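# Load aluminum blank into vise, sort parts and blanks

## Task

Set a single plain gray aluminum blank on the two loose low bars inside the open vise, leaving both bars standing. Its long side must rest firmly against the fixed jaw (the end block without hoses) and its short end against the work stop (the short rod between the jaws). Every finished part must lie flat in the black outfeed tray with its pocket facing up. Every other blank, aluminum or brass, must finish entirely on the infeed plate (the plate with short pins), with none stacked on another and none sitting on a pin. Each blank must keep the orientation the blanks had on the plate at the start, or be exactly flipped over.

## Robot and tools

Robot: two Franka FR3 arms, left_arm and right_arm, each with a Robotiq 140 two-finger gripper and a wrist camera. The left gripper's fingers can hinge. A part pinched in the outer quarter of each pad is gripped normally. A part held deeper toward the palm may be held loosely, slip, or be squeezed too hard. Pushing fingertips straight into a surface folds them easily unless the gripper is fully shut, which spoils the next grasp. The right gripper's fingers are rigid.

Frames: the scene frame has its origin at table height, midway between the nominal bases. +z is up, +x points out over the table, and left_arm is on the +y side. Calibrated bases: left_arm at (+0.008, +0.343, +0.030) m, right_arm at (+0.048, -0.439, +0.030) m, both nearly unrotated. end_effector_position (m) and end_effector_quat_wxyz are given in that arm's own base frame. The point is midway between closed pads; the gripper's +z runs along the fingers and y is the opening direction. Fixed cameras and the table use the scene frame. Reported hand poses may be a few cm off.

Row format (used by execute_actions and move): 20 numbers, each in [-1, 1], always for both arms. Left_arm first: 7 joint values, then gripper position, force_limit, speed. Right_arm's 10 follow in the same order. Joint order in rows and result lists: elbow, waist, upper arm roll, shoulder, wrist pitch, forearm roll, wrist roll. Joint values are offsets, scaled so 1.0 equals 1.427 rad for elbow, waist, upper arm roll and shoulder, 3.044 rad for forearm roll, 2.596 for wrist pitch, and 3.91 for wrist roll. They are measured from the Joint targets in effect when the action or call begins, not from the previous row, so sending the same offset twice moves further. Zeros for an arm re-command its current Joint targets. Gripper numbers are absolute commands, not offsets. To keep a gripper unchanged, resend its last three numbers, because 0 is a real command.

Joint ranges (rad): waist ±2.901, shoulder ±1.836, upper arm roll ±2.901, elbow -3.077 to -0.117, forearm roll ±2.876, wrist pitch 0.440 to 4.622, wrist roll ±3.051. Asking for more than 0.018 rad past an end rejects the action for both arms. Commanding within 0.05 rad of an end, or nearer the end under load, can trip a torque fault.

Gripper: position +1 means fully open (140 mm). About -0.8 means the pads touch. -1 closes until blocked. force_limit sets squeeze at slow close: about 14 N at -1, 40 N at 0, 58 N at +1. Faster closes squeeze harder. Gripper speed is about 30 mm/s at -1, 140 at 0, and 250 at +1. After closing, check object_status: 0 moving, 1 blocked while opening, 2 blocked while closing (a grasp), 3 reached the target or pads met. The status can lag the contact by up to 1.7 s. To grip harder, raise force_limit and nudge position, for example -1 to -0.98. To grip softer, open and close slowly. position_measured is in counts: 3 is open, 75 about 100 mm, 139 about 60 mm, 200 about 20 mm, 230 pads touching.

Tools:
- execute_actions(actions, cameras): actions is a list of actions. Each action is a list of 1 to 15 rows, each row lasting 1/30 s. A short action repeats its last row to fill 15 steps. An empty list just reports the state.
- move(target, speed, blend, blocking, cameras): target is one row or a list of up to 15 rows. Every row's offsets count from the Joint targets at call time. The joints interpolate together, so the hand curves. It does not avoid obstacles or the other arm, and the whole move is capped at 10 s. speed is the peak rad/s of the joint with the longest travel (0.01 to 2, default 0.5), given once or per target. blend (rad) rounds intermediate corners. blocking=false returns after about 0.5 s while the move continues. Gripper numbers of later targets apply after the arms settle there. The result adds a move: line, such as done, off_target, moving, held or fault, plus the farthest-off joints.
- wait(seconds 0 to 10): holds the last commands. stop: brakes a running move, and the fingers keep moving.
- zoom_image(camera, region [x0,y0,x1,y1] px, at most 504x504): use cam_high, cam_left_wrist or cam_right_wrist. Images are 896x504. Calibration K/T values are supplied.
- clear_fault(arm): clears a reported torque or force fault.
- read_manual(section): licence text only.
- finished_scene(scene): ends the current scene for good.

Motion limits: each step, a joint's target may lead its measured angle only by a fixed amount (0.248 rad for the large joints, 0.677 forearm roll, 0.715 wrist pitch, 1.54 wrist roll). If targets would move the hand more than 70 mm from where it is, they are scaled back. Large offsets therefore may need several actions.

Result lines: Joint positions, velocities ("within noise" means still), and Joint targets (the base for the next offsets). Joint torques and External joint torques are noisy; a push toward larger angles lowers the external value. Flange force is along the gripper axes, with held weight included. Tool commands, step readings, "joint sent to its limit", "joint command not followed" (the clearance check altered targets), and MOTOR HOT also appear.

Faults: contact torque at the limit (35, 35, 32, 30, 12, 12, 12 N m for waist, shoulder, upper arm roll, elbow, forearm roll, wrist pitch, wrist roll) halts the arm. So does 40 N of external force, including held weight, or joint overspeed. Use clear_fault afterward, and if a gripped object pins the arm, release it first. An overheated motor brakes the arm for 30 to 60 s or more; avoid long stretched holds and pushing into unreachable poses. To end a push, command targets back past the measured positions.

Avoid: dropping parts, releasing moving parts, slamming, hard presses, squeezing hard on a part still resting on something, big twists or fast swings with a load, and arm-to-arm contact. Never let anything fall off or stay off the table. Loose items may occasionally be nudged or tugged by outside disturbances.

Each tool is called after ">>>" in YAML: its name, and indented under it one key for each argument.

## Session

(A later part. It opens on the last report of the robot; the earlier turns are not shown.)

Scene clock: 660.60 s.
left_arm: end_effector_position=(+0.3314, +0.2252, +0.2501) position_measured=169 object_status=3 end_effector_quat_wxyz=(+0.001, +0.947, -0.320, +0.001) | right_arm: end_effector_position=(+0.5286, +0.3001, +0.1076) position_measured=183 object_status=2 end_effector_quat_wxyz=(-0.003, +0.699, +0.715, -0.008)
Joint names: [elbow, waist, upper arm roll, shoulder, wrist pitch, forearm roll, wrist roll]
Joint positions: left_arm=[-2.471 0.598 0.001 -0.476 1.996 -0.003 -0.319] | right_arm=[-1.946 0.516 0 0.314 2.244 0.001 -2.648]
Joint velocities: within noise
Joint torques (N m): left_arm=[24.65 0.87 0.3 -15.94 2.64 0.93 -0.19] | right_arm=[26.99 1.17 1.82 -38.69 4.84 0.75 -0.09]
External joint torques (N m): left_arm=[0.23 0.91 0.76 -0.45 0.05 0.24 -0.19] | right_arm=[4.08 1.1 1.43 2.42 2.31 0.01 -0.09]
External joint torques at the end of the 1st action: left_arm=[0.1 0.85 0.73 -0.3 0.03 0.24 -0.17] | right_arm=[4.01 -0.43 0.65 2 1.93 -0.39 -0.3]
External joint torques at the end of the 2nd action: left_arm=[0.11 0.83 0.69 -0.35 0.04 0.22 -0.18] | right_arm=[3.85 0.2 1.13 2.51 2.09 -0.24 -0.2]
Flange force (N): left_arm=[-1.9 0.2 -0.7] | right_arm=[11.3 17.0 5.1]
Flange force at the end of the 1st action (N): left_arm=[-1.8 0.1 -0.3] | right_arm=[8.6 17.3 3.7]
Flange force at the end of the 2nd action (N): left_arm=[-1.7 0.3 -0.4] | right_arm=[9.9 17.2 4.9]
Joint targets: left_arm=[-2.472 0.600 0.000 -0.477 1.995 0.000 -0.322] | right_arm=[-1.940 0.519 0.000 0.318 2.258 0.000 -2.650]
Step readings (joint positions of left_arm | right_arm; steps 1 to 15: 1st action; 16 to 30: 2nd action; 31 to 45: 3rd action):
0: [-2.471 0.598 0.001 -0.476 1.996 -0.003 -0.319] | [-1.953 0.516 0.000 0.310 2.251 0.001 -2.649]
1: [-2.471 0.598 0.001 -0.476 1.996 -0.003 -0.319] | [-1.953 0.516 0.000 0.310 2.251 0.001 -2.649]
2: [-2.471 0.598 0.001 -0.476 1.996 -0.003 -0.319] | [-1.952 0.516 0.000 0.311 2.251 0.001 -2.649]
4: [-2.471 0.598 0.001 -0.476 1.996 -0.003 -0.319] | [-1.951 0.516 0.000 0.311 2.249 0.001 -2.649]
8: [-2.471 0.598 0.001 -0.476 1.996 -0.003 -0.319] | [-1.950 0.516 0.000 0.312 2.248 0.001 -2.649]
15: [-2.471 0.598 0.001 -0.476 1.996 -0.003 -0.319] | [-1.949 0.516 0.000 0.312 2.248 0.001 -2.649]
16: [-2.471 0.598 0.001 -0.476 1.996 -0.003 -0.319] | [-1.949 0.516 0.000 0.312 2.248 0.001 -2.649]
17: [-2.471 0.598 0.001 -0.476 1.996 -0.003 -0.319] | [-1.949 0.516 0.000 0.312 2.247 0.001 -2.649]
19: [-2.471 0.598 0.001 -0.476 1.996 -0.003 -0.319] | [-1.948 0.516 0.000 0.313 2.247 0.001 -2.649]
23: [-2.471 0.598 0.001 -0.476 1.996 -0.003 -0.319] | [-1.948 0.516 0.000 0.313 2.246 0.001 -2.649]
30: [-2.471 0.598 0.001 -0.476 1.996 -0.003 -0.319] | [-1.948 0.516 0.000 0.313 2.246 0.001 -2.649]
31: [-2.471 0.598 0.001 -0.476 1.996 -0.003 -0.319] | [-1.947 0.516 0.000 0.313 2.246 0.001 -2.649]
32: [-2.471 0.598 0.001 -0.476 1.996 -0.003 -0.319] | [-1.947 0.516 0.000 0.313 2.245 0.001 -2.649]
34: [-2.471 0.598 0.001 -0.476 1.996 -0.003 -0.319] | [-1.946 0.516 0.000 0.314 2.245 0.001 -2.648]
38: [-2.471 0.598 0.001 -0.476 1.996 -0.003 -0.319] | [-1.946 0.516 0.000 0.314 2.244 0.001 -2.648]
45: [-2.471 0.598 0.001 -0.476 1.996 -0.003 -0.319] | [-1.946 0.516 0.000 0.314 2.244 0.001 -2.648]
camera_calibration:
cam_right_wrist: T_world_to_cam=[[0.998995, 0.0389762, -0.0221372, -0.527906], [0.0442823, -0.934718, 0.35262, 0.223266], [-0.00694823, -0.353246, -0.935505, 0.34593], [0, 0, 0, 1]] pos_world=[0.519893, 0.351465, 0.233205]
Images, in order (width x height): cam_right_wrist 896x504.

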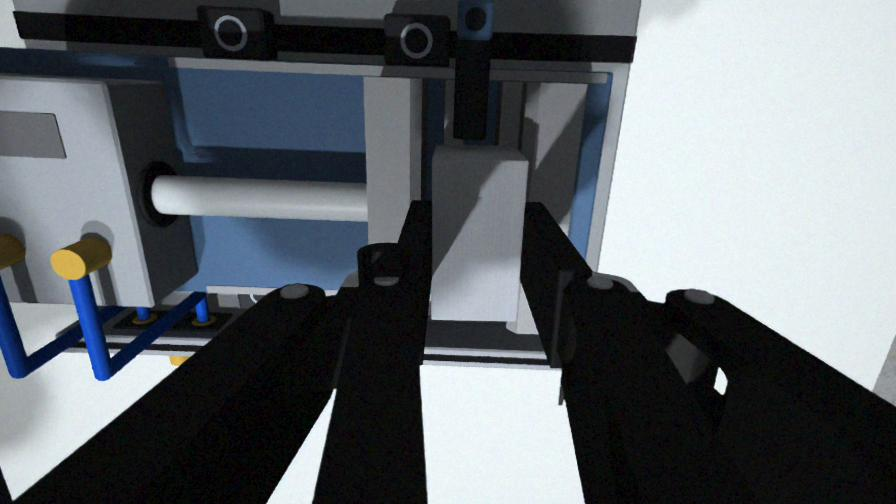

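>>> execute_actions:
  actions:
    - [[0,0,0,0,0,0,0,-0.32,-1,-1,-0.0025,0.00077,0,-0.00279,-0.00016,0,0.00028,-1,-0.05,-1],[0,0,0,0,0,0,0,-0.32,-1,-1,-0.0050025,0.0015425,0,-0.00558,-0.0003175,0,0.0005625,-1,-0.05,-1]]
    - [[0,0,0,0,0,0,0,-0.32,-1,-1,0.001378,0.001037,0,0.00095,-0.000235,0,0.000378,-1,-0.05,-1]]
  cameras: []

Scene clock: 682.03 s.
left_arm: end_effector_position=(+0.3314, +0.2252, +0.2501) position_measured=169 object_status=3 end_effector_quat_wxyz=(+0.001, +0.947, -0.320, +0.001) | right_arm: end_effector_position=(+0.5281, +0.3033, +0.1078) position_measured=183 object_status=2 end_effector_quat_wxyz=(-0.002, +0.698, +0.716, -0.005)
Joint names: [elbow, waist, upper arm roll, shoulder, wrist pitch, forearm roll, wrist roll]
Joint positions: left_arm=[-2.471 0.598 0.001 -0.476 1.996 -0.003 -0.319] | right_arm=[-1.948 0.522 -0.001 0.313 2.25 0.001 -2.648]
Joint velocities: within noise
Joint torques (N m): left_arm=[24.61 0.86 0.29 -15.96 2.63 0.92 -0.21] | right_arm=[25.6 0.11 1.08 -41.79 3.11 0.72 0.08]
External joint torques (N m): left_arm=[0.14 0.82 0.65 -0.35 0.03 0.24 -0.21] | right_arm=[2.64 0.27 0.9 -0.62 0.56 -0.01 0.08]
External joint torques at the end of the 1st action: left_arm=[0.2 0.88 0.75 -0.38 0.05 0.23 -0.16] | right_arm=[2.24 0.08 0.65 -1.09 0.8 -0.06 -0.04]
Flange force (N): left_arm=[-1.6 0.3 -0.5] | right_arm=[4.8 6.9 -1.7]
Flange force at the end of the 1st action (N): left_arm=[-1.9 0.1 -0.5] | right_arm=[2.8 4.3 -1.5]
Joint targets: left_arm=[-2.472 0.600 0.000 -0.477 1.995 0.000 -0.322] | right_arm=[-1.945 0.523 0.000 0.311 2.257 0.000 -2.646]
Step readings (joint positions of left_arm | right_arm; steps 1 to 15: 1st action; 16 to 30: 2nd action):
0: [-2.471 0.598 0.001 -0.476 1.996 -0.003 -0.319] | [-1.945 0.516 0.000 0.314 2.243 0.001 -2.648]
1: [-2.471 0.598 0.001 -0.476 1.996 -0.003 -0.319] | [-1.945 0.517 0.000 0.314 2.243 0.001 -2.648]
2: [-2.471 0.598 0.001 -0.476 1.996 -0.003 -0.319] | [-1.946 0.517 -0.001 0.314 2.244 0.001 -2.648]
4: [-2.471 0.598 0.001 -0.476 1.996 -0.003 -0.319] | [-1.947 0.518 -0.001 0.314 2.245 0.001 -2.648]
8: [-2.471 0.598 0.001 -0.476 1.996 -0.003 -0.319] | [-1.947 0.520 -0.001 0.314 2.248 0.001 -2.648]
15: [-2.471 0.598 0.001 -0.476 1.996 -0.003 -0.319] | [-1.948 0.520 -0.001 0.313 2.249 0.001 -2.648]
16: [-2.471 0.598 0.001 -0.476 1.996 -0.003 -0.319] | [-1.948 0.520 -0.001 0.313 2.249 0.001 -2.648]
17: [-2.471 0.598 0.001 -0.476 1.996 -0.003 -0.319] | [-1.948 0.520 -0.001 0.313 2.249 0.001 -2.648]
19: [-2.471 0.598 0.001 -0.476 1.996 -0.003 -0.319] | [-1.948 0.521 -0.001 0.313 2.249 0.001 -2.648]
23: [-2.471 0.598 0.001 -0.476 1.996 -0.003 -0.319] | [-1.948 0.522 -0.001 0.313 2.250 0.001 -2.648]
30: [-2.471 0.598 0.001 -0.476 1.996 -0.003 -0.319] | [-1.948 0.522 -0.001 0.313 2.250 0.001 -2.648]
No camera images: "cameras" was empty.

>>> execute_actions:
  actions:
    - [[0,0,0,0,0,0,0,-0.32,-1,-1,0.001378,0.001037,0,0.00095,-0.000235,0,0.000378,-1,-0.05,-1]]
    - [[0,0,0,0,0,0,0,-0.32,-1,-1,0.001378,0.001037,0,0.00095,-0.000235,0,0.000378,-1,-0.05,-1]]
  cameras: ["cam_right_wrist"]

>>> zoom_image:
  camera: "cam_right_wrist"
  region: [415, 90, 575, 190]

Scene clock: 685.83 s.
left_arm: end_effector_position=(+0.3313, +0.2252, +0.2501) position_measured=169 object_status=3 end_effector_quat_wxyz=(+0.001, +0.947, -0.320, +0.001) | right_arm: end_effector_position=(+0.5281, +0.3040, +0.1079) position_measured=183 object_status=2 end_effector_quat_wxyz=(-0.002, +0.698, +0.716, -0.005)
Joint names: [elbow, waist, upper arm roll, shoulder, wrist pitch, forearm roll, wrist roll]
Joint positions: left_arm=[-2.471 0.598 0.001 -0.476 1.996 -0.003 -0.319] | right_arm=[-1.947 0.523 -0.001 0.314 2.25 0.001 -2.646]
Joint velocities: within noise
Joint torques (N m): left_arm=[24.64 0.86 0.3 -15.96 2.65 0.92 -0.18] | right_arm=[26.83 1.33 2.01 -40.8 3.68 0.83 0.14]
External joint torques (N m): left_arm=[0.16 0.87 0.73 -0.39 0.05 0.23 -0.18] | right_arm=[3.88 1.47 1.82 0.45 1.14 0.09 0.14]
External joint torques at the end of the 1st action: left_arm=[0.16 0.85 0.67 -0.28 0.04 0.22 -0.21] | right_arm=[3.07 0.54 1.62 -0.35 0.69 0.06 0.14]
Flange force (N): left_arm=[-1.8 0.2 -0.5] | right_arm=[9.9 12.3 0.1]
Flange force at the end of the 1st action (N): left_arm=[-1.6 0.0 -0.4] | right_arm=[6.6 8.6 -1.4]
Joint targets: left_arm=[-2.472 0.600 0.000 -0.477 1.995 0.000 -0.322] | right_arm=[-1.941 0.526 0.000 0.314 2.256 0.000 -2.643]
Step readings (joint positions of left_arm | right_arm; steps 1 to 15: 1st action; 16 to 30: 2nd action):
0: [-2.471 0.598 0.001 -0.476 1.996 -0.003 -0.319] | [-1.948 0.522 -0.001 0.313 2.250 0.001 -2.648]
1: [-2.471 0.598 0.001 -0.476 1.996 -0.003 -0.319] | [-1.948 0.522 -0.001 0.313 2.250 0.001 -2.648]
2: [-2.471 0.598 0.001 -0.476 1.996 -0.003 -0.319] | [-1.947 0.522 -0.001 0.313 2.250 0.001 -2.648]
4: [-2.471 0.598 0.001 -0.476 1.996 -0.003 -0.319] | [-1.947 0.523 -0.001 0.313 2.250 0.001 -2.648]
8: [-2.471 0.598 0.001 -0.476 1.996 -0.003 -0.319] | [-1.947 0.523 -0.001 0.313 2.250 0.001 -2.648]
15: [-2.471 0.598 0.001 -0.476 1.996 -0.003 -0.319] | [-1.947 0.523 -0.001 0.313 2.250 0.001 -2.648]
16: [-2.471 0.598 0.001 -0.476 1.996 -0.003 -0.319] | [-1.947 0.523 -0.001 0.313 2.250 0.001 -2.648]
17: [-2.471 0.598 0.001 -0.476 1.996 -0.003 -0.319] | [-1.947 0.523 -0.001 0.314 2.250 0.001 -2.648]
19: [-2.471 0.598 0.001 -0.476 1.996 -0.003 -0.319] | [-1.947 0.523 -0.001 0.314 2.250 0.001 -2.647]
23: [-2.471 0.598 0.001 -0.476 1.996 -0.003 -0.319] | [-1.947 0.523 -0.001 0.314 2.250 0.001 -2.647]
30: [-2.471 0.598 0.001 -0.476 1.996 -0.003 -0.319] | [-1.947 0.523 -0.001 0.314 2.250 0.001 -2.647]
camera_calibration:
cam_right_wrist: T_world_to_cam=[[0.998908, 0.0433814, -0.0173422, -0.529364], [0.0467083, -0.935381, 0.350543, 0.225985], [-0.00101457, -0.35097, -0.936386, 0.343835], [0, 0, 0, 1]] pos_world=[0.51858, 0.355022, 0.233564]
Images, in order (width x height): cam_right_wrist 896x504.

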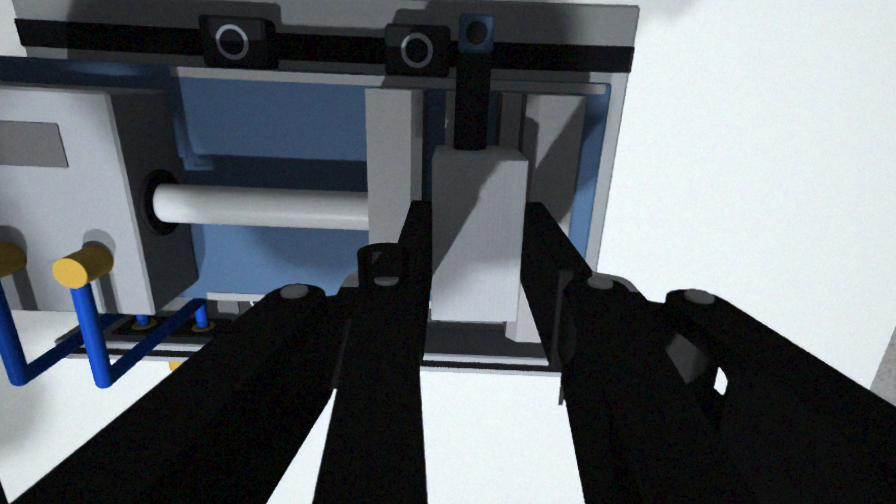

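Scaled by 3.150 from the camera's 896x504 image, which has a finer 1280x720 frame.

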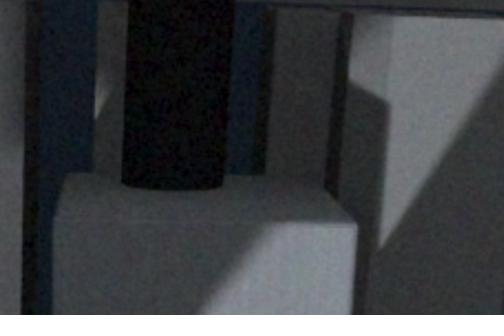

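>>> execute_actions:
  actions:
    - [[0,0,0,0,0,0,0,-0.32,-1,-1,0.002316,-0.000617,0,0.001596,-0.000395,0,-0.000225,-1,-0.05,-1]]
    - [[0,0,0,0,0,0,0,-0.32,-1,-1,-0.000525,0,0,0.00106,0.00087,0,0,-1,-0.05,-1]]
    - [[0,0,0,0,0,0,0,-0.32,-1,-1,-0.000525,0,0,0.00106,0.00087,0,0,-1,-0.05,-1]]
    - [[0,0,0,0,0,0,0,-0.32,-1,-1,-0.000525,0,0,0.00106,0.00087,0,0,-1,-0.05,-1]]
  cameras: []

Scene clock: 693.07 s.
left_arm: end_effector_position=(+0.3313, +0.2252, +0.2501) position_measured=169 object_status=3 end_effector_quat_wxyz=(+0.001, +0.947, -0.320, +0.001) | right_arm: end_effector_position=(+0.5282, +0.3041, +0.1076) position_measured=183 object_status=2 end_effector_quat_wxyz=(-0.002, +0.698, +0.716, -0.006)
Joint names: [elbow, waist, upper arm roll, shoulder, wrist pitch, forearm roll, wrist roll]
Joint positions: left_arm=[-2.471 0.598 0.001 -0.476 1.996 -0.003 -0.319] | right_arm=[-1.943 0.523 -0.001 0.316 2.247 0.001 -2.646]
Joint velocities: within noise
Joint torques (N m): left_arm=[24.66 0.86 0.33 -15.89 2.64 0.92 -0.2] | right_arm=[25.4 0.76 2.03 -38.29 4.43 0.85 0.03]
External joint torques (N m): left_arm=[0.17 0.86 0.73 -0.28 0.05 0.23 -0.2] | right_arm=[2.46 1 1.92 2.93 1.89 0.11 0.03]
External joint torques at the end of the 1st action: left_arm=[0.14 0.89 0.77 -0.29 0.04 0.23 -0.16] | right_arm=[4.16 0.88 1.85 0.61 1.44 0.08 0.09]
External joint torques at the end of the 2nd action: left_arm=[0.15 0.88 0.7 -0.27 0.04 0.23 -0.15] | right_arm=[3.52 0.66 1.74 1.07 1.73 0.09 0.11]
External joint torques at the end of the 3rd action: left_arm=[0.15 0.84 0.74 -0.29 0.04 0.22 -0.21] | right_arm=[2.85 0.74 1.78 2.13 1.81 0.12 0]
Flange force (N): left_arm=[-1.7 -0.1 -0.4] | right_arm=[9.3 12.7 6.2]
Flange force at the end of the 1st action (N): left_arm=[-1.9 0.0 -0.4] | right_arm=[9.9 13.8 0.7]
Flange force at the end of the 2nd action (N): left_arm=[-1.7 -0.1 -0.4] | right_arm=[8.8 12.4 2.4]
Flange force at the end of the 3rd action (N): left_arm=[-1.7 0.0 -0.4] | right_arm=[8.7 12.4 4.6]
Joint targets: left_arm=[-2.472 0.600 0.000 -0.477 1.995 0.000 -0.322] | right_arm=[-1.940 0.525 0.000 0.321 2.262 0.000 -2.644]
Step readings (joint positions of left_arm | right_arm; steps 1 to 15: 1st action; 16 to 30: 2nd action; 31 to 45: 3rd action; 46 to 60: 4th action):
0: [-2.471 0.598 0.001 -0.476 1.996 -0.003 -0.319] | [-1.946 0.523 -0.001 0.314 2.249 0.001 -2.646]
1: [-2.471 0.598 0.001 -0.476 1.996 -0.003 -0.319] | [-1.946 0.523 -0.001 0.314 2.249 0.001 -2.646]
2: [-2.471 0.598 0.001 -0.476 1.996 -0.003 -0.319] | [-1.945 0.523 -0.001 0.315 2.249 0.001 -2.646]
4: [-2.471 0.598 0.001 -0.476 1.996 -0.003 -0.319] | [-1.945 0.523 -0.001 0.315 2.248 0.001 -2.646]
8: [-2.471 0.598 0.001 -0.476 1.996 -0.003 -0.319] | [-1.944 0.523 -0.001 0.316 2.247 0.001 -2.646]
15: [-2.471 0.598 0.001 -0.476 1.996 -0.003 -0.319] | [-1.944 0.523 -0.001 0.316 2.247 0.001 -2.646]
16: [-2.471 0.598 0.001 -0.476 1.996 -0.003 -0.319] | [-1.944 0.523 -0.001 0.316 2.247 0.001 -2.646]
17: [-2.471 0.598 0.001 -0.476 1.996 -0.003 -0.319] | [-1.944 0.523 -0.001 0.316 2.247 0.001 -2.646]
19: [-2.471 0.598 0.001 -0.476 1.996 -0.003 -0.319] | [-1.943 0.523 -0.001 0.316 2.247 0.001 -2.646]
23: [-2.471 0.598 0.001 -0.476 1.996 -0.003 -0.319] | [-1.943 0.523 -0.001 0.316 2.247 0.001 -2.646]
30: [-2.471 0.598 0.001 -0.476 1.996 -0.003 -0.319] | [-1.943 0.523 -0.001 0.316 2.247 0.001 -2.646]
31: [-2.471 0.598 0.001 -0.476 1.996 -0.003 -0.319] | [-1.943 0.523 -0.001 0.316 2.247 0.001 -2.646]
32: [-2.471 0.598 0.001 -0.476 1.996 -0.003 -0.319] | [-1.943 0.523 -0.001 0.316 2.247 0.001 -2.646]
34: [-2.471 0.598 0.001 -0.476 1.996 -0.003 -0.319] | [-1.943 0.523 -0.001 0.316 2.247 0.001 -2.646]
38: [-2.471 0.598 0.001 -0.476 1.996 -0.003 -0.319] | [-1.943 0.523 -0.001 0.316 2.247 0.001 -2.646]
45: [-2.471 0.598 0.001 -0.476 1.996 -0.003 -0.319] | [-1.943 0.523 -0.001 0.316 2.247 0.001 -2.646]
46: [-2.471 0.598 0.001 -0.476 1.996 -0.003 -0.319] | [-1.943 0.523 -0.001 0.316 2.247 0.001 -2.646]
47: [-2.471 0.598 0.001 -0.476 1.996 -0.003 -0.319] | [-1.943 0.523 -0.001 0.316 2.247 0.001 -2.646]
49: [-2.471 0.598 0.001 -0.476 1.996 -0.003 -0.319] | [-1.943 0.523 -0.001 0.316 2.247 0.001 -2.646]
53: [-2.471 0.598 0.001 -0.476 1.996 -0.003 -0.319] | [-1.943 0.523 -0.001 0.316 2.247 0.001 -2.646]
60: [-2.471 0.598 0.001 -0.476 1.996 -0.003 -0.319] | [-1.943 0.523 -0.001 0.316 2.247 0.001 -2.646]
No camera images: "cameras" was empty.

>>> execute_actions:
  actions:
    - [[0,0,0,0,0,0,0,-0.32,-1,-1,-0.003005,0.000098,0,-0.002071,0.000513,0,0.000036,-1,-0.05,-1]]
    - [[0,0,0,0,0,0,0,-0.32,-1,-1,0,0,0,0,0,0,0,-0.25,-0.05,-1]]
  cameras: ["cam_right_wrist"]

Scene clock: 703.40 s.
left_arm: end_effector_position=(+0.3313, +0.2252, +0.2501) position_measured=169 object_status=3 end_effector_quat_wxyz=(+0.001, +0.947, -0.320, +0.001) | right_arm: end_effector_position=(+0.5307, +0.3061, +0.1081) position_measured=160 object_status=0 end_effector_quat_wxyz=(-0.001, +0.698, +0.716, -0.001)
Joint names: [elbow, waist, upper arm roll, shoulder, wrist pitch, forearm roll, wrist roll]
Joint positions: left_arm=[-2.471 0.598 0.001 -0.476 1.996 -0.003 -0.319] | right_arm=[-1.944 0.524 -0.001 0.317 2.258 0.001 -2.646]
Joint velocities: left_arm=[within noise] | right_arm=[-0.001 0.001 -0.001 0 0.003 0 0]
Joint torques (N m): left_arm=[24.61 0.89 0.37 -15.89 2.64 0.91 -0.2] | right_arm=[24.39 0.11 1.14 -40.25 2.87 0.76 0.05]
External joint torques (N m): left_arm=[0.12 0.87 0.75 -0.27 0.04 0.23 -0.2] | right_arm=[1.46 0.13 0.84 0.96 0.31 0.03 0.05]
External joint torques at the end of the 1st action: left_arm=[0.16 0.94 0.79 -0.27 0.05 0.24 -0.21] | right_arm=[1.58 0.73 1.69 2.21 1.69 0.1 -0.02]
Flange force (N): left_arm=[-1.7 0.0 -0.3] | right_arm=[4.5 6.9 0.9]
Flange force at the end of the 1st action (N): left_arm=[-1.8 -0.2 -0.4] | right_arm=[6.3 8.2 5.6]
Joint targets: left_arm=[-2.472 0.600 0.000 -0.477 1.995 0.000 -0.322] | right_arm=[-1.945 0.525 0.000 0.318 2.263 0.000 -2.644]
Step readings (joint positions of left_arm | right_arm; steps 1 to 15: 1st action; 16 to 30: 2nd action):
0: [-2.471 0.598 0.001 -0.476 1.996 -0.003 -0.319] | [-1.943 0.523 -0.001 0.316 2.247 0.001 -2.646]
1: [-2.471 0.598 0.001 -0.476 1.996 -0.003 -0.319] | [-1.943 0.523 -0.001 0.316 2.247 0.001 -2.646]
2: [-2.471 0.598 0.001 -0.476 1.996 -0.003 -0.319] | [-1.943 0.523 -0.001 0.316 2.247 0.001 -2.646]
4: [-2.471 0.598 0.001 -0.476 1.996 -0.003 -0.319] | [-1.944 0.523 -0.001 0.316 2.247 0.001 -2.646]
8: [-2.471 0.598 0.001 -0.476 1.996 -0.003 -0.319] | [-1.944 0.523 -0.001 0.316 2.247 0.001 -2.646]
15: [-2.471 0.598 0.001 -0.476 1.996 -0.003 -0.319] | [-1.944 0.523 -0.001 0.316 2.247 0.001 -2.646]
16: [-2.471 0.598 0.001 -0.476 1.996 -0.003 -0.319] | [-1.944 0.523 -0.001 0.316 2.247 0.001 -2.646]
17: [-2.471 0.598 0.001 -0.476 1.996 -0.003 -0.319] | [-1.944 0.523 -0.001 0.316 2.247 0.001 -2.646]
19: [-2.471 0.598 0.001 -0.476 1.996 -0.003 -0.319] | [-1.944 0.523 -0.001 0.316 2.250 0.001 -2.646]
23: [-2.471 0.598 0.001 -0.476 1.996 -0.003 -0.319] | [-1.944 0.524 -0.001 0.317 2.254 0.001 -2.646]
30: [-2.471 0.598 0.001 -0.476 1.996 -0.003 -0.319] | [-1.944 0.524 -0.001 0.317 2.257 0.001 -2.646]
camera_calibration:
cam_right_wrist: T_world_to_cam=[[0.998989, 0.0438352, -0.0099659, -0.533056], [0.0445675, -0.936757, 0.347131, 0.229689], [0.00588093, -0.347224, -0.937764, 0.340093], [0, 0, 0, 1]] pos_world=[0.520281, 0.356618, 0.233883]
Images, in order (width x height): cam_right_wrist 896x504.

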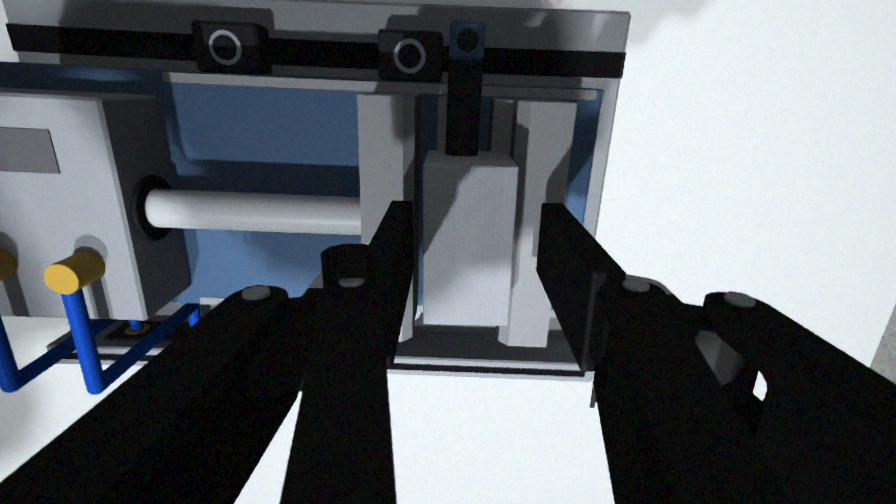

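>>> move:
  target:
    - [0,0,0,0,0,0,0,-0.32,-1,-1,0.010714,0,0,-0.016663,-0.015052,0,0,-0.08,-0.05,-1]
    - [0,0,0,0,0,0,0,-0.32,-1,-1,0.088256,0,0,-0.081934,-0.093555,0,0,-0.08,-0.05,-1]
  speed: [0.06, 0.35]
  blend: [0.006, 0]

Scene clock: 728.30 s.
left_arm: end_effector_position=(+0.3313, +0.2252, +0.2501) position_measured=169 object_status=3 end_effector_quat_wxyz=(+0.001, +0.947, -0.320, +0.001) | right_arm: end_effector_position=(+0.5330, +0.3076, +0.2164) position_measured=139 object_status=3 end_effector_quat_wxyz=(+0.000, +0.698, +0.717, +0.003)
Joint names: [elbow, waist, upper arm roll, shoulder, wrist pitch, forearm roll, wrist roll]
Joint positions: left_arm=[-2.471 0.598 0.001 -0.476 1.996 -0.003 -0.319] | right_arm=[-1.819 0.524 -0.001 0.199 2.025 0.001 -2.646]
Joint velocities: left_arm=[within noise] | right_arm=[-0.001 0 -0.001 0.001 -0.005 0 0.001]
Joint torques (N m): left_arm=[24.69 0.88 0.36 -15.91 2.64 0.92 -0.21] | right_arm=[26.07 0.15 0.95 -38.05 2.37 0.89 0.1]
External joint torques (N m): left_arm=[0.19 0.84 0.73 -0.35 0.04 0.23 -0.21] | right_arm=[1.47 0.17 0.77 1.19 -0.23 0.03 0.1]
Flange force (N): left_arm=[-1.7 0.1 -0.5] | right_arm=[5.5 8.4 -2.0]
Joint targets: left_arm=[-2.472 0.600 0.000 -0.477 1.995 0.000 -0.322] | right_arm=[-1.819 0.525 0.000 0.201 2.020 0.000 -2.644]
move: done; blend cut to 0 rad at target 1
camera_calibration:
cam_left_wrist: T_world_to_cam=[[-0.607053, -0.79466, 0.0016387, 0.386687], [-0.748253, 0.572294, 0.335555, 0.0431974], [-0.26759, 0.202474, -0.942019, 0.421541], [0, 0, 0, 1]] pos_world=[0.379862, 0.197212, 0.381971]
cam_right_wrist: T_world_to_cam=[[0.999023, 0.0441297, -0.00218442, -0.536092], [0.0421998, -0.93835, 0.343101, 0.195972], [0.0130912, -0.342858, -0.939296, 0.437315], [0, 0, 0, 1]] pos_world=[0.521574, 0.357485, 0.342359]

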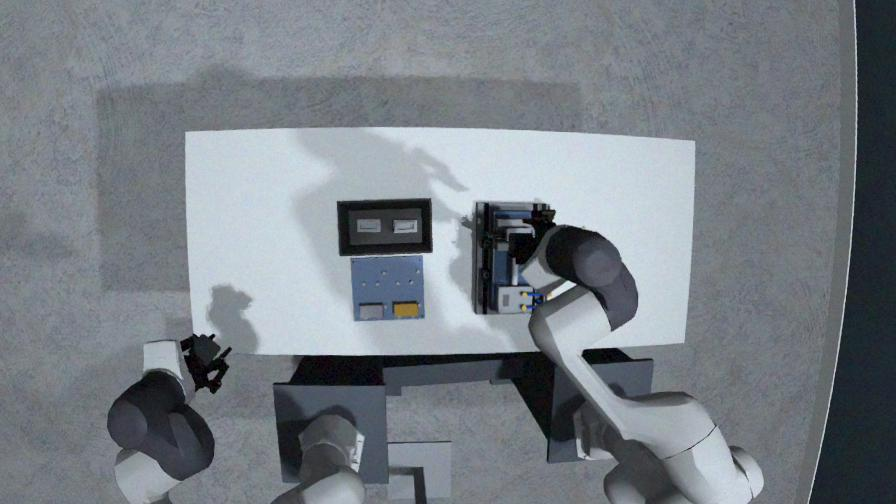

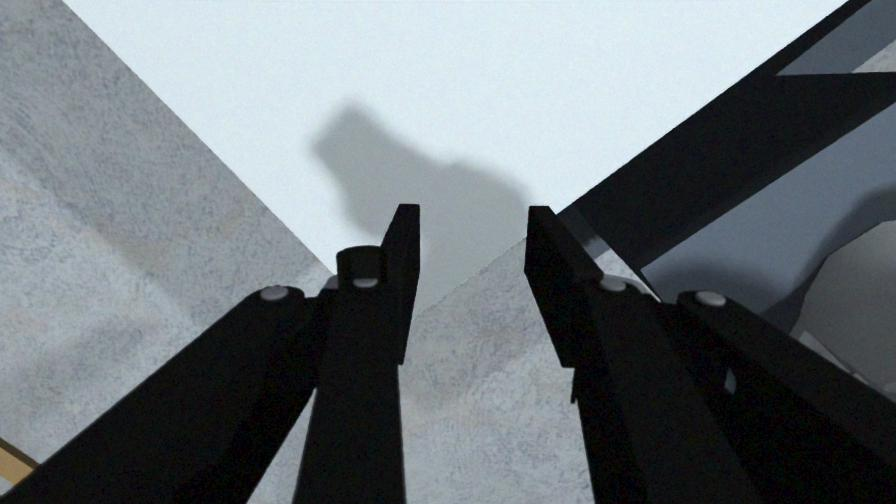

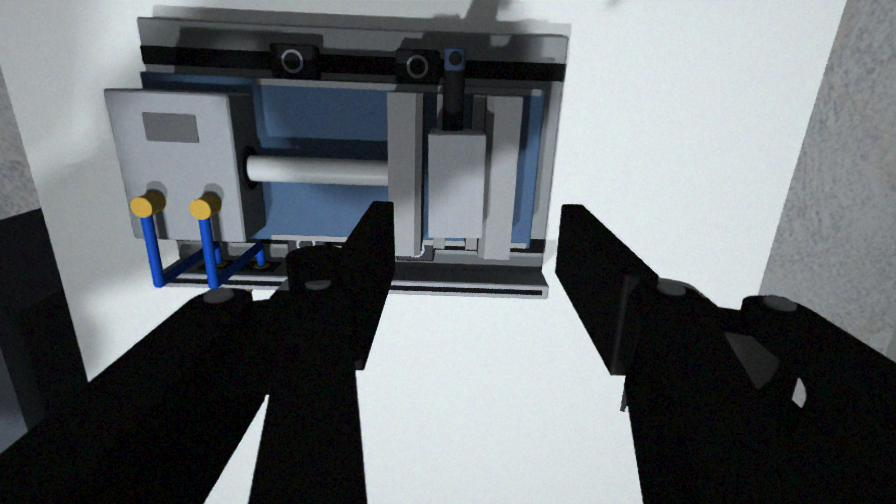

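>>> zoom_image:
  camera: "cam_right_wrist"
  region: [380, 80, 560, 270]

>>> zoom_image:
  camera: "cam_high"
  region: [325, 190, 445, 330]

Scaled by 2.653 from the camera's 896x504 image, which has a finer 1280x720 frame.

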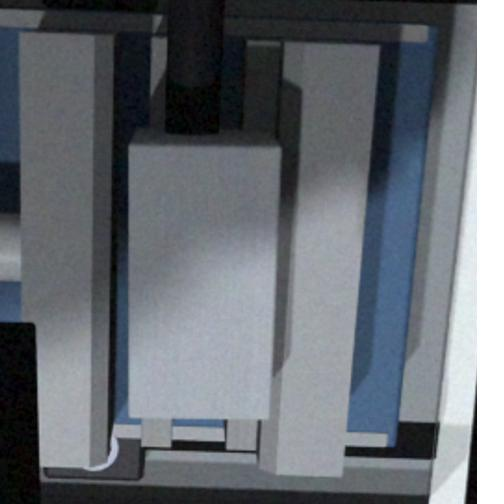

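Scaled by 3.600 from the camera's 896x504 image, which has a finer 1280x720 frame.

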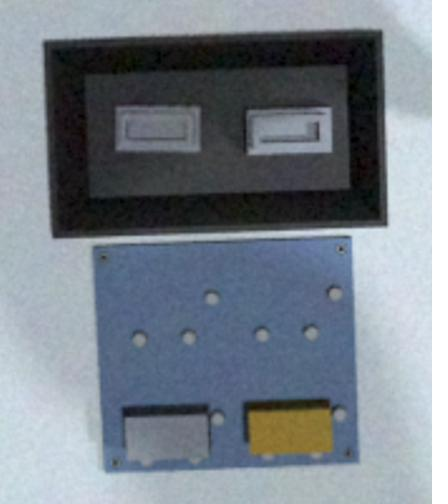

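>>> zoom_image:
  camera: "cam_right_wrist"
  region: [460, 85, 540, 165]

>>> zoom_image:
  camera: "cam_right_wrist"
  region: [460, 190, 540, 270]

>>> zoom_image:
  camera: "cam_right_wrist"
  region: [380, 190, 460, 270]

>>> zoom_image:
  camera: "cam_right_wrist"
  region: [380, 85, 460, 165]

Scaled by 6.300 from the camera's 896x504 image, which has a finer 1280x720 frame.

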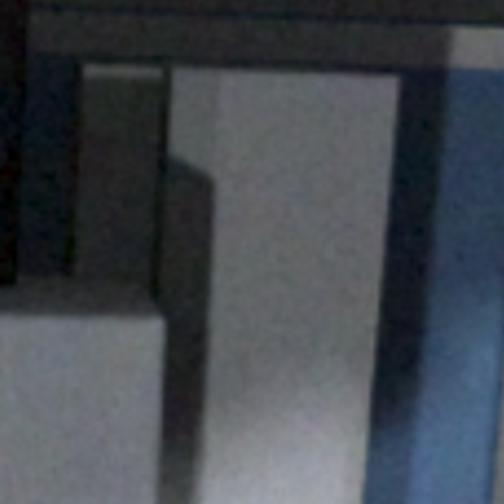

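Scaled by 6.300 from the camera's 896x504 image, which has a finer 1280x720 frame.

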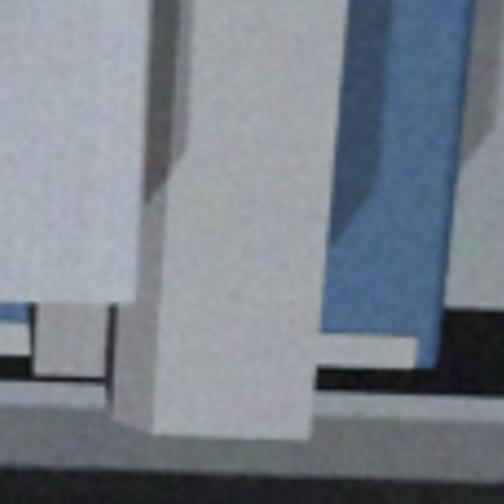

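Scaled by 6.300 from the camera's 896x504 image, which has a finer 1280x720 frame.

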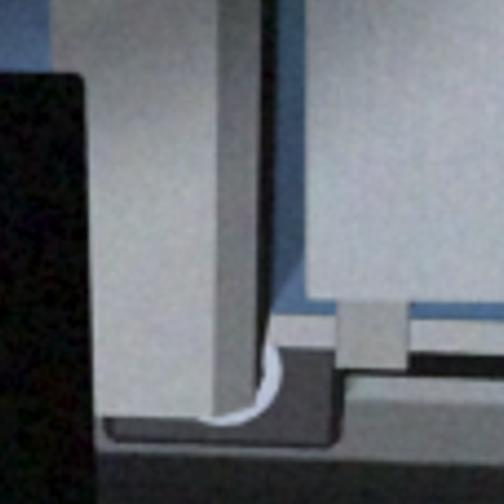

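Scaled by 6.300 from the camera's 896x504 image, which has a finer 1280x720 frame.

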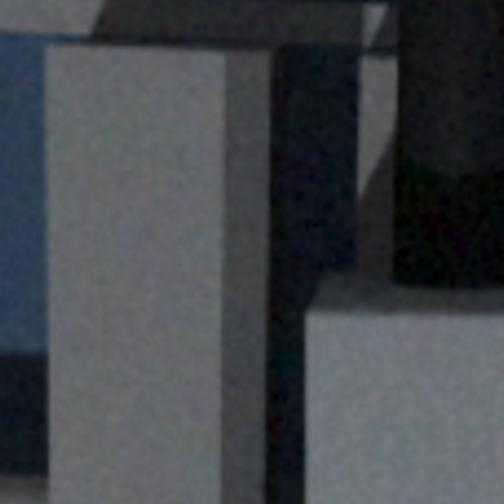

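>>> zoom_image:
  camera: "cam_right_wrist"
  region: [468, 112, 502, 146]

Scaled by 14.824 from the camera's 896x504 image, which has a finer 1280x720 frame.

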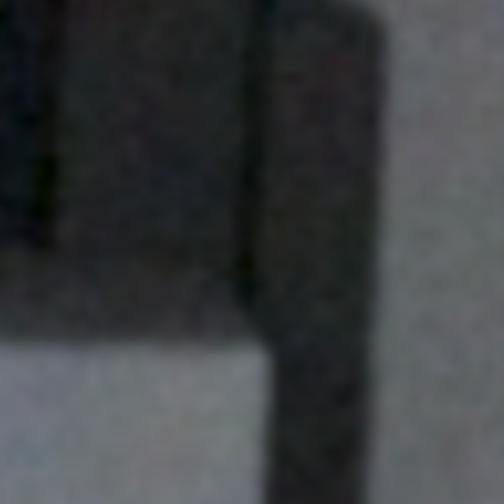

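>>> zoom_image:
  camera: "cam_right_wrist"
  region: [476, 124, 492, 140]

>>> zoom_image:
  camera: "cam_right_wrist"
  region: [422, 124, 438, 140]

Scaled by 31.500 from the camera's 896x504 image, which has a finer 1280x720 frame.

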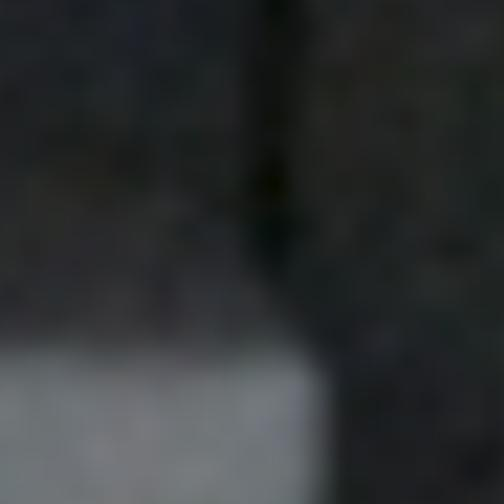

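Scaled by 31.500 from the camera's 896x504 image, which has a finer 1280x720 frame.

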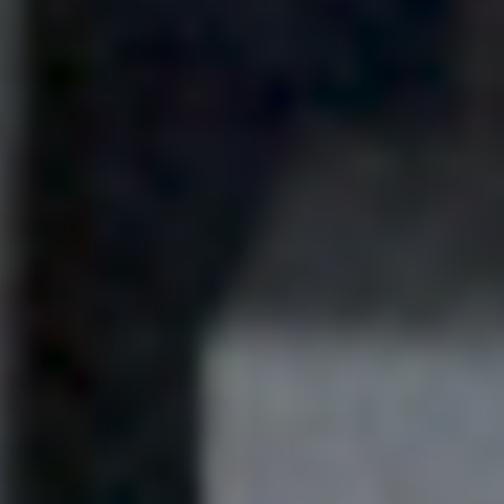

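>>> move:
  target:
    - [0,0,0,0,0,0,0,-0.32,-1,-1,-0.088136,-0.00228,0,0.044649,0.072991,0,0.005021,-0.08,-0.05,-1]
    - [0,0,0,0,0,0,0,-0.32,-1,-1,-0.10372,-0.00228,0,0.069799,0.095382,0,0.005021,-0.08,-0.05,-1]
  speed: [0.35, 0.08]
  cameras: ["cam_right_wrist"]

Scene clock: 810.83 s.
left_arm: end_effector_position=(+0.3313, +0.2252, +0.2501) position_measured=169 object_status=3 end_effector_quat_wxyz=(+0.001, +0.947, -0.320, +0.001) | right_arm: end_effector_position=(+0.5261, +0.3033, +0.1096) position_measured=139 object_status=3 end_effector_quat_wxyz=(-0.001, +0.704, +0.710, -0.001)
Joint names: [elbow, waist, upper arm roll, shoulder, wrist pitch, forearm roll, wrist roll]
Joint positions: left_arm=[-2.471 0.598 0.001 -0.476 1.996 -0.003 -0.319] | right_arm=[-1.965 0.524 -0.001 0.3 2.262 0.001 -2.628]
Joint velocities: left_arm=[within noise] | right_arm=[0.001 0 0.001 -0.002 0.004 0 0]
Joint torques (N m): left_arm=[24.68 0.9 0.32 -15.91 2.65 0.9 -0.18] | right_arm=[24.04 -0.77 1.02 -39.98 2.83 0.75 0.11]
External joint torques (N m): left_arm=[0.16 0.91 0.74 -0.24 0.05 0.22 -0.18] | right_arm=[1.11 -0.67 0.8 0.73 0.26 0.01 0.11]
Flange force (N): left_arm=[-1.7 -0.2 -0.4] | right_arm=[2.9 5.4 0.8]
Joint targets: left_arm=[-2.472 0.600 0.000 -0.477 1.995 0.000 -0.322] | right_arm=[-1.967 0.522 0.000 0.301 2.268 0.000 -2.624]
move: done
camera_calibration:
cam_right_wrist: T_world_to_cam=[[0.999631, 0.025277, -0.00991862, -0.522983], [0.0271484, -0.937419, 0.347145, 0.236112], [-0.000523113, -0.347286, -0.937759, 0.343937], [0, 0, 0, 1]] pos_world=[0.51656, 0.354, 0.235378]
Images, in order (width x height): cam_right_wrist 896x504.

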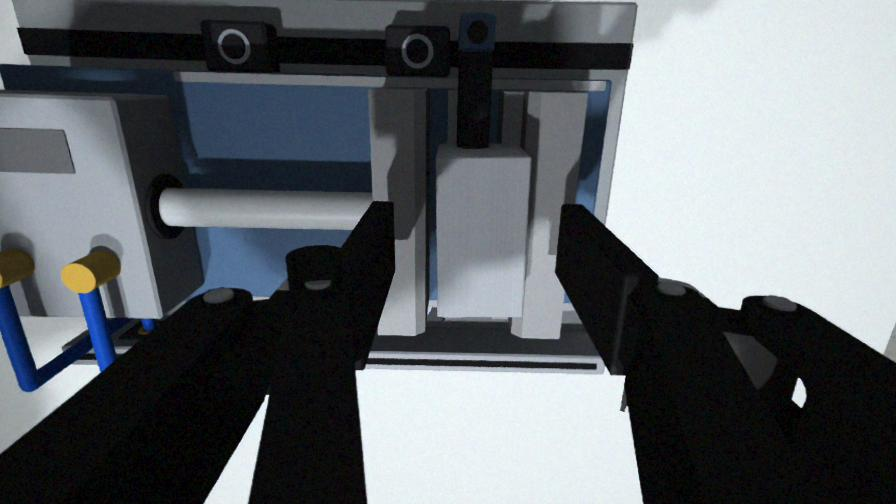

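>>> execute_actions:
  actions:
    - [[0,0,0,0,0,0,0,-0.32,-1,-1,0.00308,-0.000925,0,0.003189,0.00006,0,0.000046,-0.08,-0.05,-1],[0,0,0,0,0,0,0,-0.32,-1,-1,0.00616,-0.001851,0,0.006378,0.00012,0,0.000092,-0.08,-0.05,-1]]
  cameras: []

Scene clock: 818.40 s.
left_arm: end_effector_position=(+0.3313, +0.2252, +0.2501) position_measured=169 object_status=3 end_effector_quat_wxyz=(+0.001, +0.947, -0.320, +0.001) | right_arm: end_effector_position=(+0.5279, +0.3025, +0.1069) position_measured=139 object_status=3 end_effector_quat_wxyz=(-0.001, +0.705, +0.709, -0.002)
Joint names: [elbow, waist, upper arm roll, shoulder, wrist pitch, forearm roll, wrist roll]
Joint positions: left_arm=[-2.471 0.598 0.001 -0.476 1.996 -0.003 -0.319] | right_arm=[-1.96 0.521 -0.001 0.308 2.264 0.001 -2.627]
Joint velocities: within noise
Joint torques (N m): left_arm=[24.61 0.9 0.32 -15.89 2.64 0.93 -0.19] | right_arm=[24.58 -0.75 1.08 -39.91 2.72 0.76 0.16]
External joint torques (N m): left_arm=[0.11 0.89 0.71 -0.25 0.05 0.24 -0.19] | right_arm=[1.65 -0.61 0.89 1.08 0.15 0.03 0.16]
Flange force (N): left_arm=[-1.7 0.0 -0.3] | right_arm=[4.7 8.2 0.6]
Joint targets: left_arm=[-2.472 0.600 0.000 -0.477 1.995 0.000 -0.322] | right_arm=[-1.958 0.519 0.000 0.310 2.268 0.000 -2.624]
Step readings (joint positions of left_arm | right_arm):
0: [-2.471 0.598 0.001 -0.476 1.996 -0.003 -0.319] | [-1.965 0.524 -0.001 0.300 2.263 0.001 -2.627]
1: [-2.471 0.598 0.001 -0.476 1.996 -0.003 -0.319] | [-1.965 0.524 -0.001 0.300 2.263 0.001 -2.627]
2: [-2.471 0.598 0.001 -0.476 1.996 -0.003 -0.319] | [-1.965 0.523 -0.001 0.301 2.263 0.001 -2.627]
4: [-2.471 0.598 0.001 -0.476 1.996 -0.003 -0.319] | [-1.962 0.522 -0.001 0.304 2.264 0.001 -2.627]
8: [-2.471 0.598 0.001 -0.476 1.996 -0.003 -0.319] | [-1.960 0.521 -0.001 0.308 2.264 0.001 -2.627]
15: [-2.471 0.598 0.001 -0.476 1.996 -0.003 -0.319] | [-1.960 0.521 -0.001 0.308 2.264 0.001 -2.627]
No camera images: "cameras" was empty.

>>> execute_actions:
  actions:
    - [[0,0,0,0,0,0,0,-0.32,-1,-1,0,0,0,0,0,0,0,-1,-1,-1]]
    - [[0,0,0,0,0,0,0,-0.32,-1,-1,0,0,0,0,0,0,0,-1,-1,-1]]
    - [[0,0,0,0,0,0,0,-0.32,-1,-1,0,0,0,0,0,0,0,-1,-1,-1]]
  cameras: ["cam_right_wrist"]

Scene clock: 825.03 s.
left_arm: end_effector_position=(+0.3313, +0.2252, +0.2501) position_measured=169 object_status=3 end_effector_quat_wxyz=(+0.001, +0.947, -0.320, +0.001) | right_arm: end_effector_position=(+0.5282, +0.3027, +0.1071) position_measured=183 object_status=2 end_effector_quat_wxyz=(-0.001, +0.705, +0.709, -0.002)
Joint names: [elbow, waist, upper arm roll, shoulder, wrist pitch, forearm roll, wrist roll]
Joint positions: left_arm=[-2.471 0.598 0.001 -0.476 1.996 -0.003 -0.319] | right_arm=[-1.959 0.521 -0.001 0.308 2.264 0.001 -2.627]
Joint velocities: within noise
Joint torques (N m): left_arm=[24.63 0.86 0.33 -15.9 2.64 0.93 -0.2] | right_arm=[24.39 -0.76 0.94 -39.89 2.73 0.73 0.06]
External joint torques (N m): left_arm=[0.14 0.88 0.76 -0.26 0.05 0.24 -0.2] | right_arm=[1.48 -0.66 0.72 1.06 0.16 0 0.06]
External joint torques at the end of the 1st action: left_arm=[0.18 0.85 0.74 -0.35 0.06 0.22 -0.2] | right_arm=[1.62 -0.61 0.76 0.91 0.15 0.05 0.11]
External joint torques at the end of the 2nd action: left_arm=[0.19 0.82 0.7 -0.27 0.05 0.23 -0.17] | right_arm=[1.47 -0.54 0.73 1.05 0.14 0.01 0.07]
Flange force (N): left_arm=[-1.7 -0.1 -0.3] | right_arm=[4.1 7.7 0.8]
Flange force at the end of the 1st action (N): left_arm=[-1.7 0.1 -0.5] | right_arm=[4.3 7.8 0.4]
Flange force at the end of the 2nd action (N): left_arm=[-1.6 -0.2 -0.4] | right_arm=[4.2 7.6 0.7]
Joint targets: left_arm=[-2.472 0.600 0.000 -0.477 1.995 0.000 -0.322] | right_arm=[-1.958 0.519 0.000 0.310 2.268 0.000 -2.624]
Step readings (joint positions of left_arm | right_arm; steps 1 to 15: 1st action; 16 to 30: 2nd action; 31 to 45: 3rd action):
0: [-2.471 0.598 0.001 -0.476 1.996 -0.003 -0.319] | [-1.959 0.521 -0.001 0.308 2.264 0.001 -2.627]
1: [-2.471 0.598 0.001 -0.476 1.996 -0.003 -0.319] | [-1.959 0.521 -0.001 0.308 2.264 0.001 -2.627]
2: [-2.471 0.598 0.001 -0.476 1.996 -0.003 -0.319] | [-1.959 0.521 -0.001 0.308 2.264 0.001 -2.627]
4: [-2.471 0.598 0.001 -0.476 1.996 -0.003 -0.319] | [-1.959 0.521 -0.001 0.308 2.264 0.001 -2.627]
8: [-2.471 0.598 0.001 -0.476 1.996 -0.003 -0.319] | [-1.959 0.521 -0.001 0.308 2.264 0.001 -2.627]
15: [-2.471 0.598 0.001 -0.476 1.996 -0.003 -0.319] | [-1.959 0.521 -0.001 0.308 2.264 0.001 -2.627]
16: [-2.471 0.598 0.001 -0.476 1.996 -0.003 -0.319] | [-1.959 0.521 -0.001 0.308 2.264 0.001 -2.627]
17: [-2.471 0.598 0.001 -0.476 1.996 -0.003 -0.319] | [-1.959 0.521 -0.001 0.308 2.264 0.001 -2.627]
19: [-2.471 0.598 0.001 -0.476 1.996 -0.003 -0.319] | [-1.959 0.521 -0.001 0.308 2.264 0.001 -2.627]
23: [-2.471 0.598 0.001 -0.476 1.996 -0.003 -0.319] | [-1.959 0.521 -0.001 0.308 2.264 0.001 -2.627]
30: [-2.471 0.598 0.001 -0.476 1.996 -0.003 -0.319] | [-1.959 0.521 -0.001 0.308 2.264 0.001 -2.627]
31: [-2.471 0.598 0.001 -0.476 1.996 -0.003 -0.319] | [-1.959 0.521 -0.001 0.308 2.264 0.001 -2.627]
32: [-2.471 0.598 0.001 -0.476 1.996 -0.003 -0.319] | [-1.959 0.521 -0.001 0.308 2.264 0.001 -2.627]
34: [-2.471 0.598 0.001 -0.476 1.996 -0.003 -0.319] | [-1.959 0.521 -0.001 0.308 2.264 0.001 -2.627]
38: [-2.471 0.598 0.001 -0.476 1.996 -0.003 -0.319] | [-1.959 0.521 -0.001 0.308 2.264 0.001 -2.627]
45: [-2.471 0.598 0.001 -0.476 1.996 -0.003 -0.319] | [-1.959 0.521 -0.001 0.308 2.264 0.001 -2.627]
camera_calibration:
cam_right_wrist: T_world_to_cam=[[0.999697, 0.0220643, -0.01095, -0.524107], [0.0244952, -0.937295, 0.347674, 0.237647], [-0.00259216, -0.347837, -0.937551, 0.342553], [0, 0, 0, 1]] pos_world=[0.519015, 0.353462, 0.232799]
Images, in order (width x height): cam_right_wrist 896x504.

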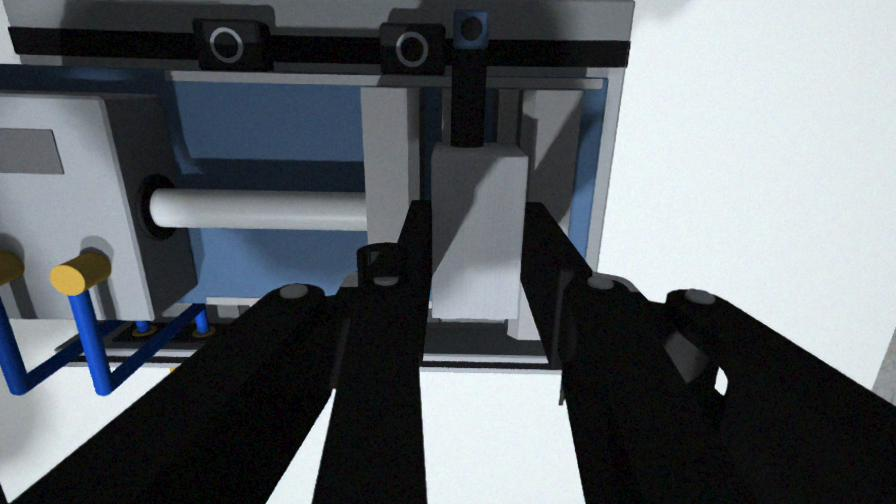

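>>> execute_actions:
  actions:
    - [[0,0,0,0,0,0,0,-0.32,-1,-1,0.003104,-0.000617,0,0.000006,-0.0017,0,-0.000225,-1,-1,-1]]
    - [[0,0,0,0,0,0,0,-0.32,-1,-1,0.002316,-0.000617,0,0.001596,-0.000395,0,-0.000225,-1,-1,-1]]
    - [[0,0,0,0,0,0,0,-0.32,-1,-1,0.002316,-0.000617,0,0.001596,-0.000395,0,-0.000225,-1,-1,-1]]
  cameras: []

Scene clock: 830.60 s.
left_arm: end_effector_position=(+0.3313, +0.2252, +0.2501) position_measured=169 object_status=3 end_effector_quat_wxyz=(+0.001, +0.947, -0.320, +0.001) | right_arm: end_effector_position=(+0.5287, +0.3029, +0.1072) position_measured=183 object_status=2 end_effector_quat_wxyz=(-0.001, +0.706, +0.709, -0.004)
Joint names: [elbow, waist, upper arm roll, shoulder, wrist pitch, forearm roll, wrist roll]
Joint positions: left_arm=[-2.471 0.598 0.001 -0.476 1.996 -0.003 -0.319] | right_arm=[-1.951 0.52 0 0.313 2.256 0.001 -2.627]
Joint velocities: within noise
Joint torques (N m): left_arm=[24.61 0.84 0.35 -15.86 2.64 0.92 -0.18] | right_arm=[26.47 -1.93 0.07 -40.03 3.59 0.35 -0.08]
External joint torques (N m): left_arm=[0.11 0.82 0.73 -0.21 0.05 0.24 -0.18] | right_arm=[3.6 -1.72 -0.07 1.01 1.04 -0.38 -0.08]
External joint torques at the end of the 1st action: left_arm=[0.17 0.85 0.71 -0.32 0.05 0.23 -0.18] | right_arm=[2.96 -1.25 0.19 0.59 0.39 -0.24 0.06]
External joint torques at the end of the 2nd action: left_arm=[0.2 0.84 0.71 -0.3 0.06 0.23 -0.19] | right_arm=[3.41 -1.48 0.18 0.65 0.73 -0.38 0.04]
Flange force (N): left_arm=[-1.6 -0.2 -0.2] | right_arm=[6.1 15.0 0.9]
Flange force at the end of the 1st action (N): left_arm=[-1.7 0.0 -0.5] | right_arm=[5.5 12.0 -0.6]
Flange force at the end of the 2nd action (N): left_arm=[-1.6 -0.1 -0.5] | right_arm=[6.0 13.5 -0.1]
Joint targets: left_arm=[-2.472 0.600 0.000 -0.477 1.995 0.000 -0.322] | right_arm=[-1.947 0.517 0.000 0.314 2.261 0.000 -2.626]
Step readings (joint positions of left_arm | right_arm; steps 1 to 15: 1st action; 16 to 30: 2nd action; 31 to 45: 3rd action):
0: [-2.471 0.598 0.001 -0.476 1.996 -0.003 -0.319] | [-1.959 0.521 -0.001 0.308 2.264 0.001 -2.627]
1: [-2.471 0.598 0.001 -0.476 1.996 -0.003 -0.319] | [-1.959 0.521 -0.001 0.308 2.264 0.001 -2.627]
2: [-2.471 0.598 0.001 -0.476 1.996 -0.003 -0.319] | [-1.958 0.521 -0.001 0.309 2.264 0.001 -2.627]
4: [-2.471 0.598 0.001 -0.476 1.996 -0.003 -0.319] | [-1.958 0.521 -0.001 0.309 2.263 0.001 -2.627]
8: [-2.471 0.598 0.001 -0.476 1.996 -0.003 -0.319] | [-1.958 0.521 -0.001 0.309 2.263 0.001 -2.627]
15: [-2.471 0.598 0.001 -0.476 1.996 -0.003 -0.319] | [-1.957 0.521 -0.001 0.309 2.263 0.001 -2.627]
16: [-2.471 0.598 0.001 -0.476 1.996 -0.003 -0.319] | [-1.957 0.521 -0.001 0.309 2.263 0.001 -2.627]
17: [-2.471 0.598 0.001 -0.476 1.996 -0.003 -0.319] | [-1.956 0.521 -0.001 0.310 2.262 0.001 -2.627]
19: [-2.471 0.598 0.001 -0.476 1.996 -0.003 -0.319] | [-1.955 0.521 -0.001 0.310 2.261 0.001 -2.627]
23: [-2.471 0.598 0.001 -0.476 1.996 -0.003 -0.319] | [-1.955 0.521 -0.001 0.311 2.260 0.001 -2.627]
30: [-2.471 0.598 0.001 -0.476 1.996 -0.003 -0.319] | [-1.954 0.521 -0.001 0.311 2.260 0.001 -2.627]
31: [-2.471 0.598 0.001 -0.476 1.996 -0.003 -0.319] | [-1.954 0.521 -0.001 0.311 2.259 0.001 -2.627]
32: [-2.471 0.598 0.001 -0.476 1.996 -0.003 -0.319] | [-1.953 0.520 0.000 0.312 2.259 0.001 -2.627]
34: [-2.471 0.598 0.001 -0.476 1.996 -0.003 -0.319] | [-1.952 0.520 0.000 0.312 2.257 0.001 -2.627]
38: [-2.471 0.598 0.001 -0.476 1.996 -0.003 -0.319] | [-1.952 0.520 0.000 0.313 2.257 0.001 -2.627]
45: [-2.471 0.598 0.001 -0.476 1.996 -0.003 -0.319] | [-1.951 0.520 0.000 0.313 2.256 0.001 -2.627]
No camera images: "cameras" was empty.


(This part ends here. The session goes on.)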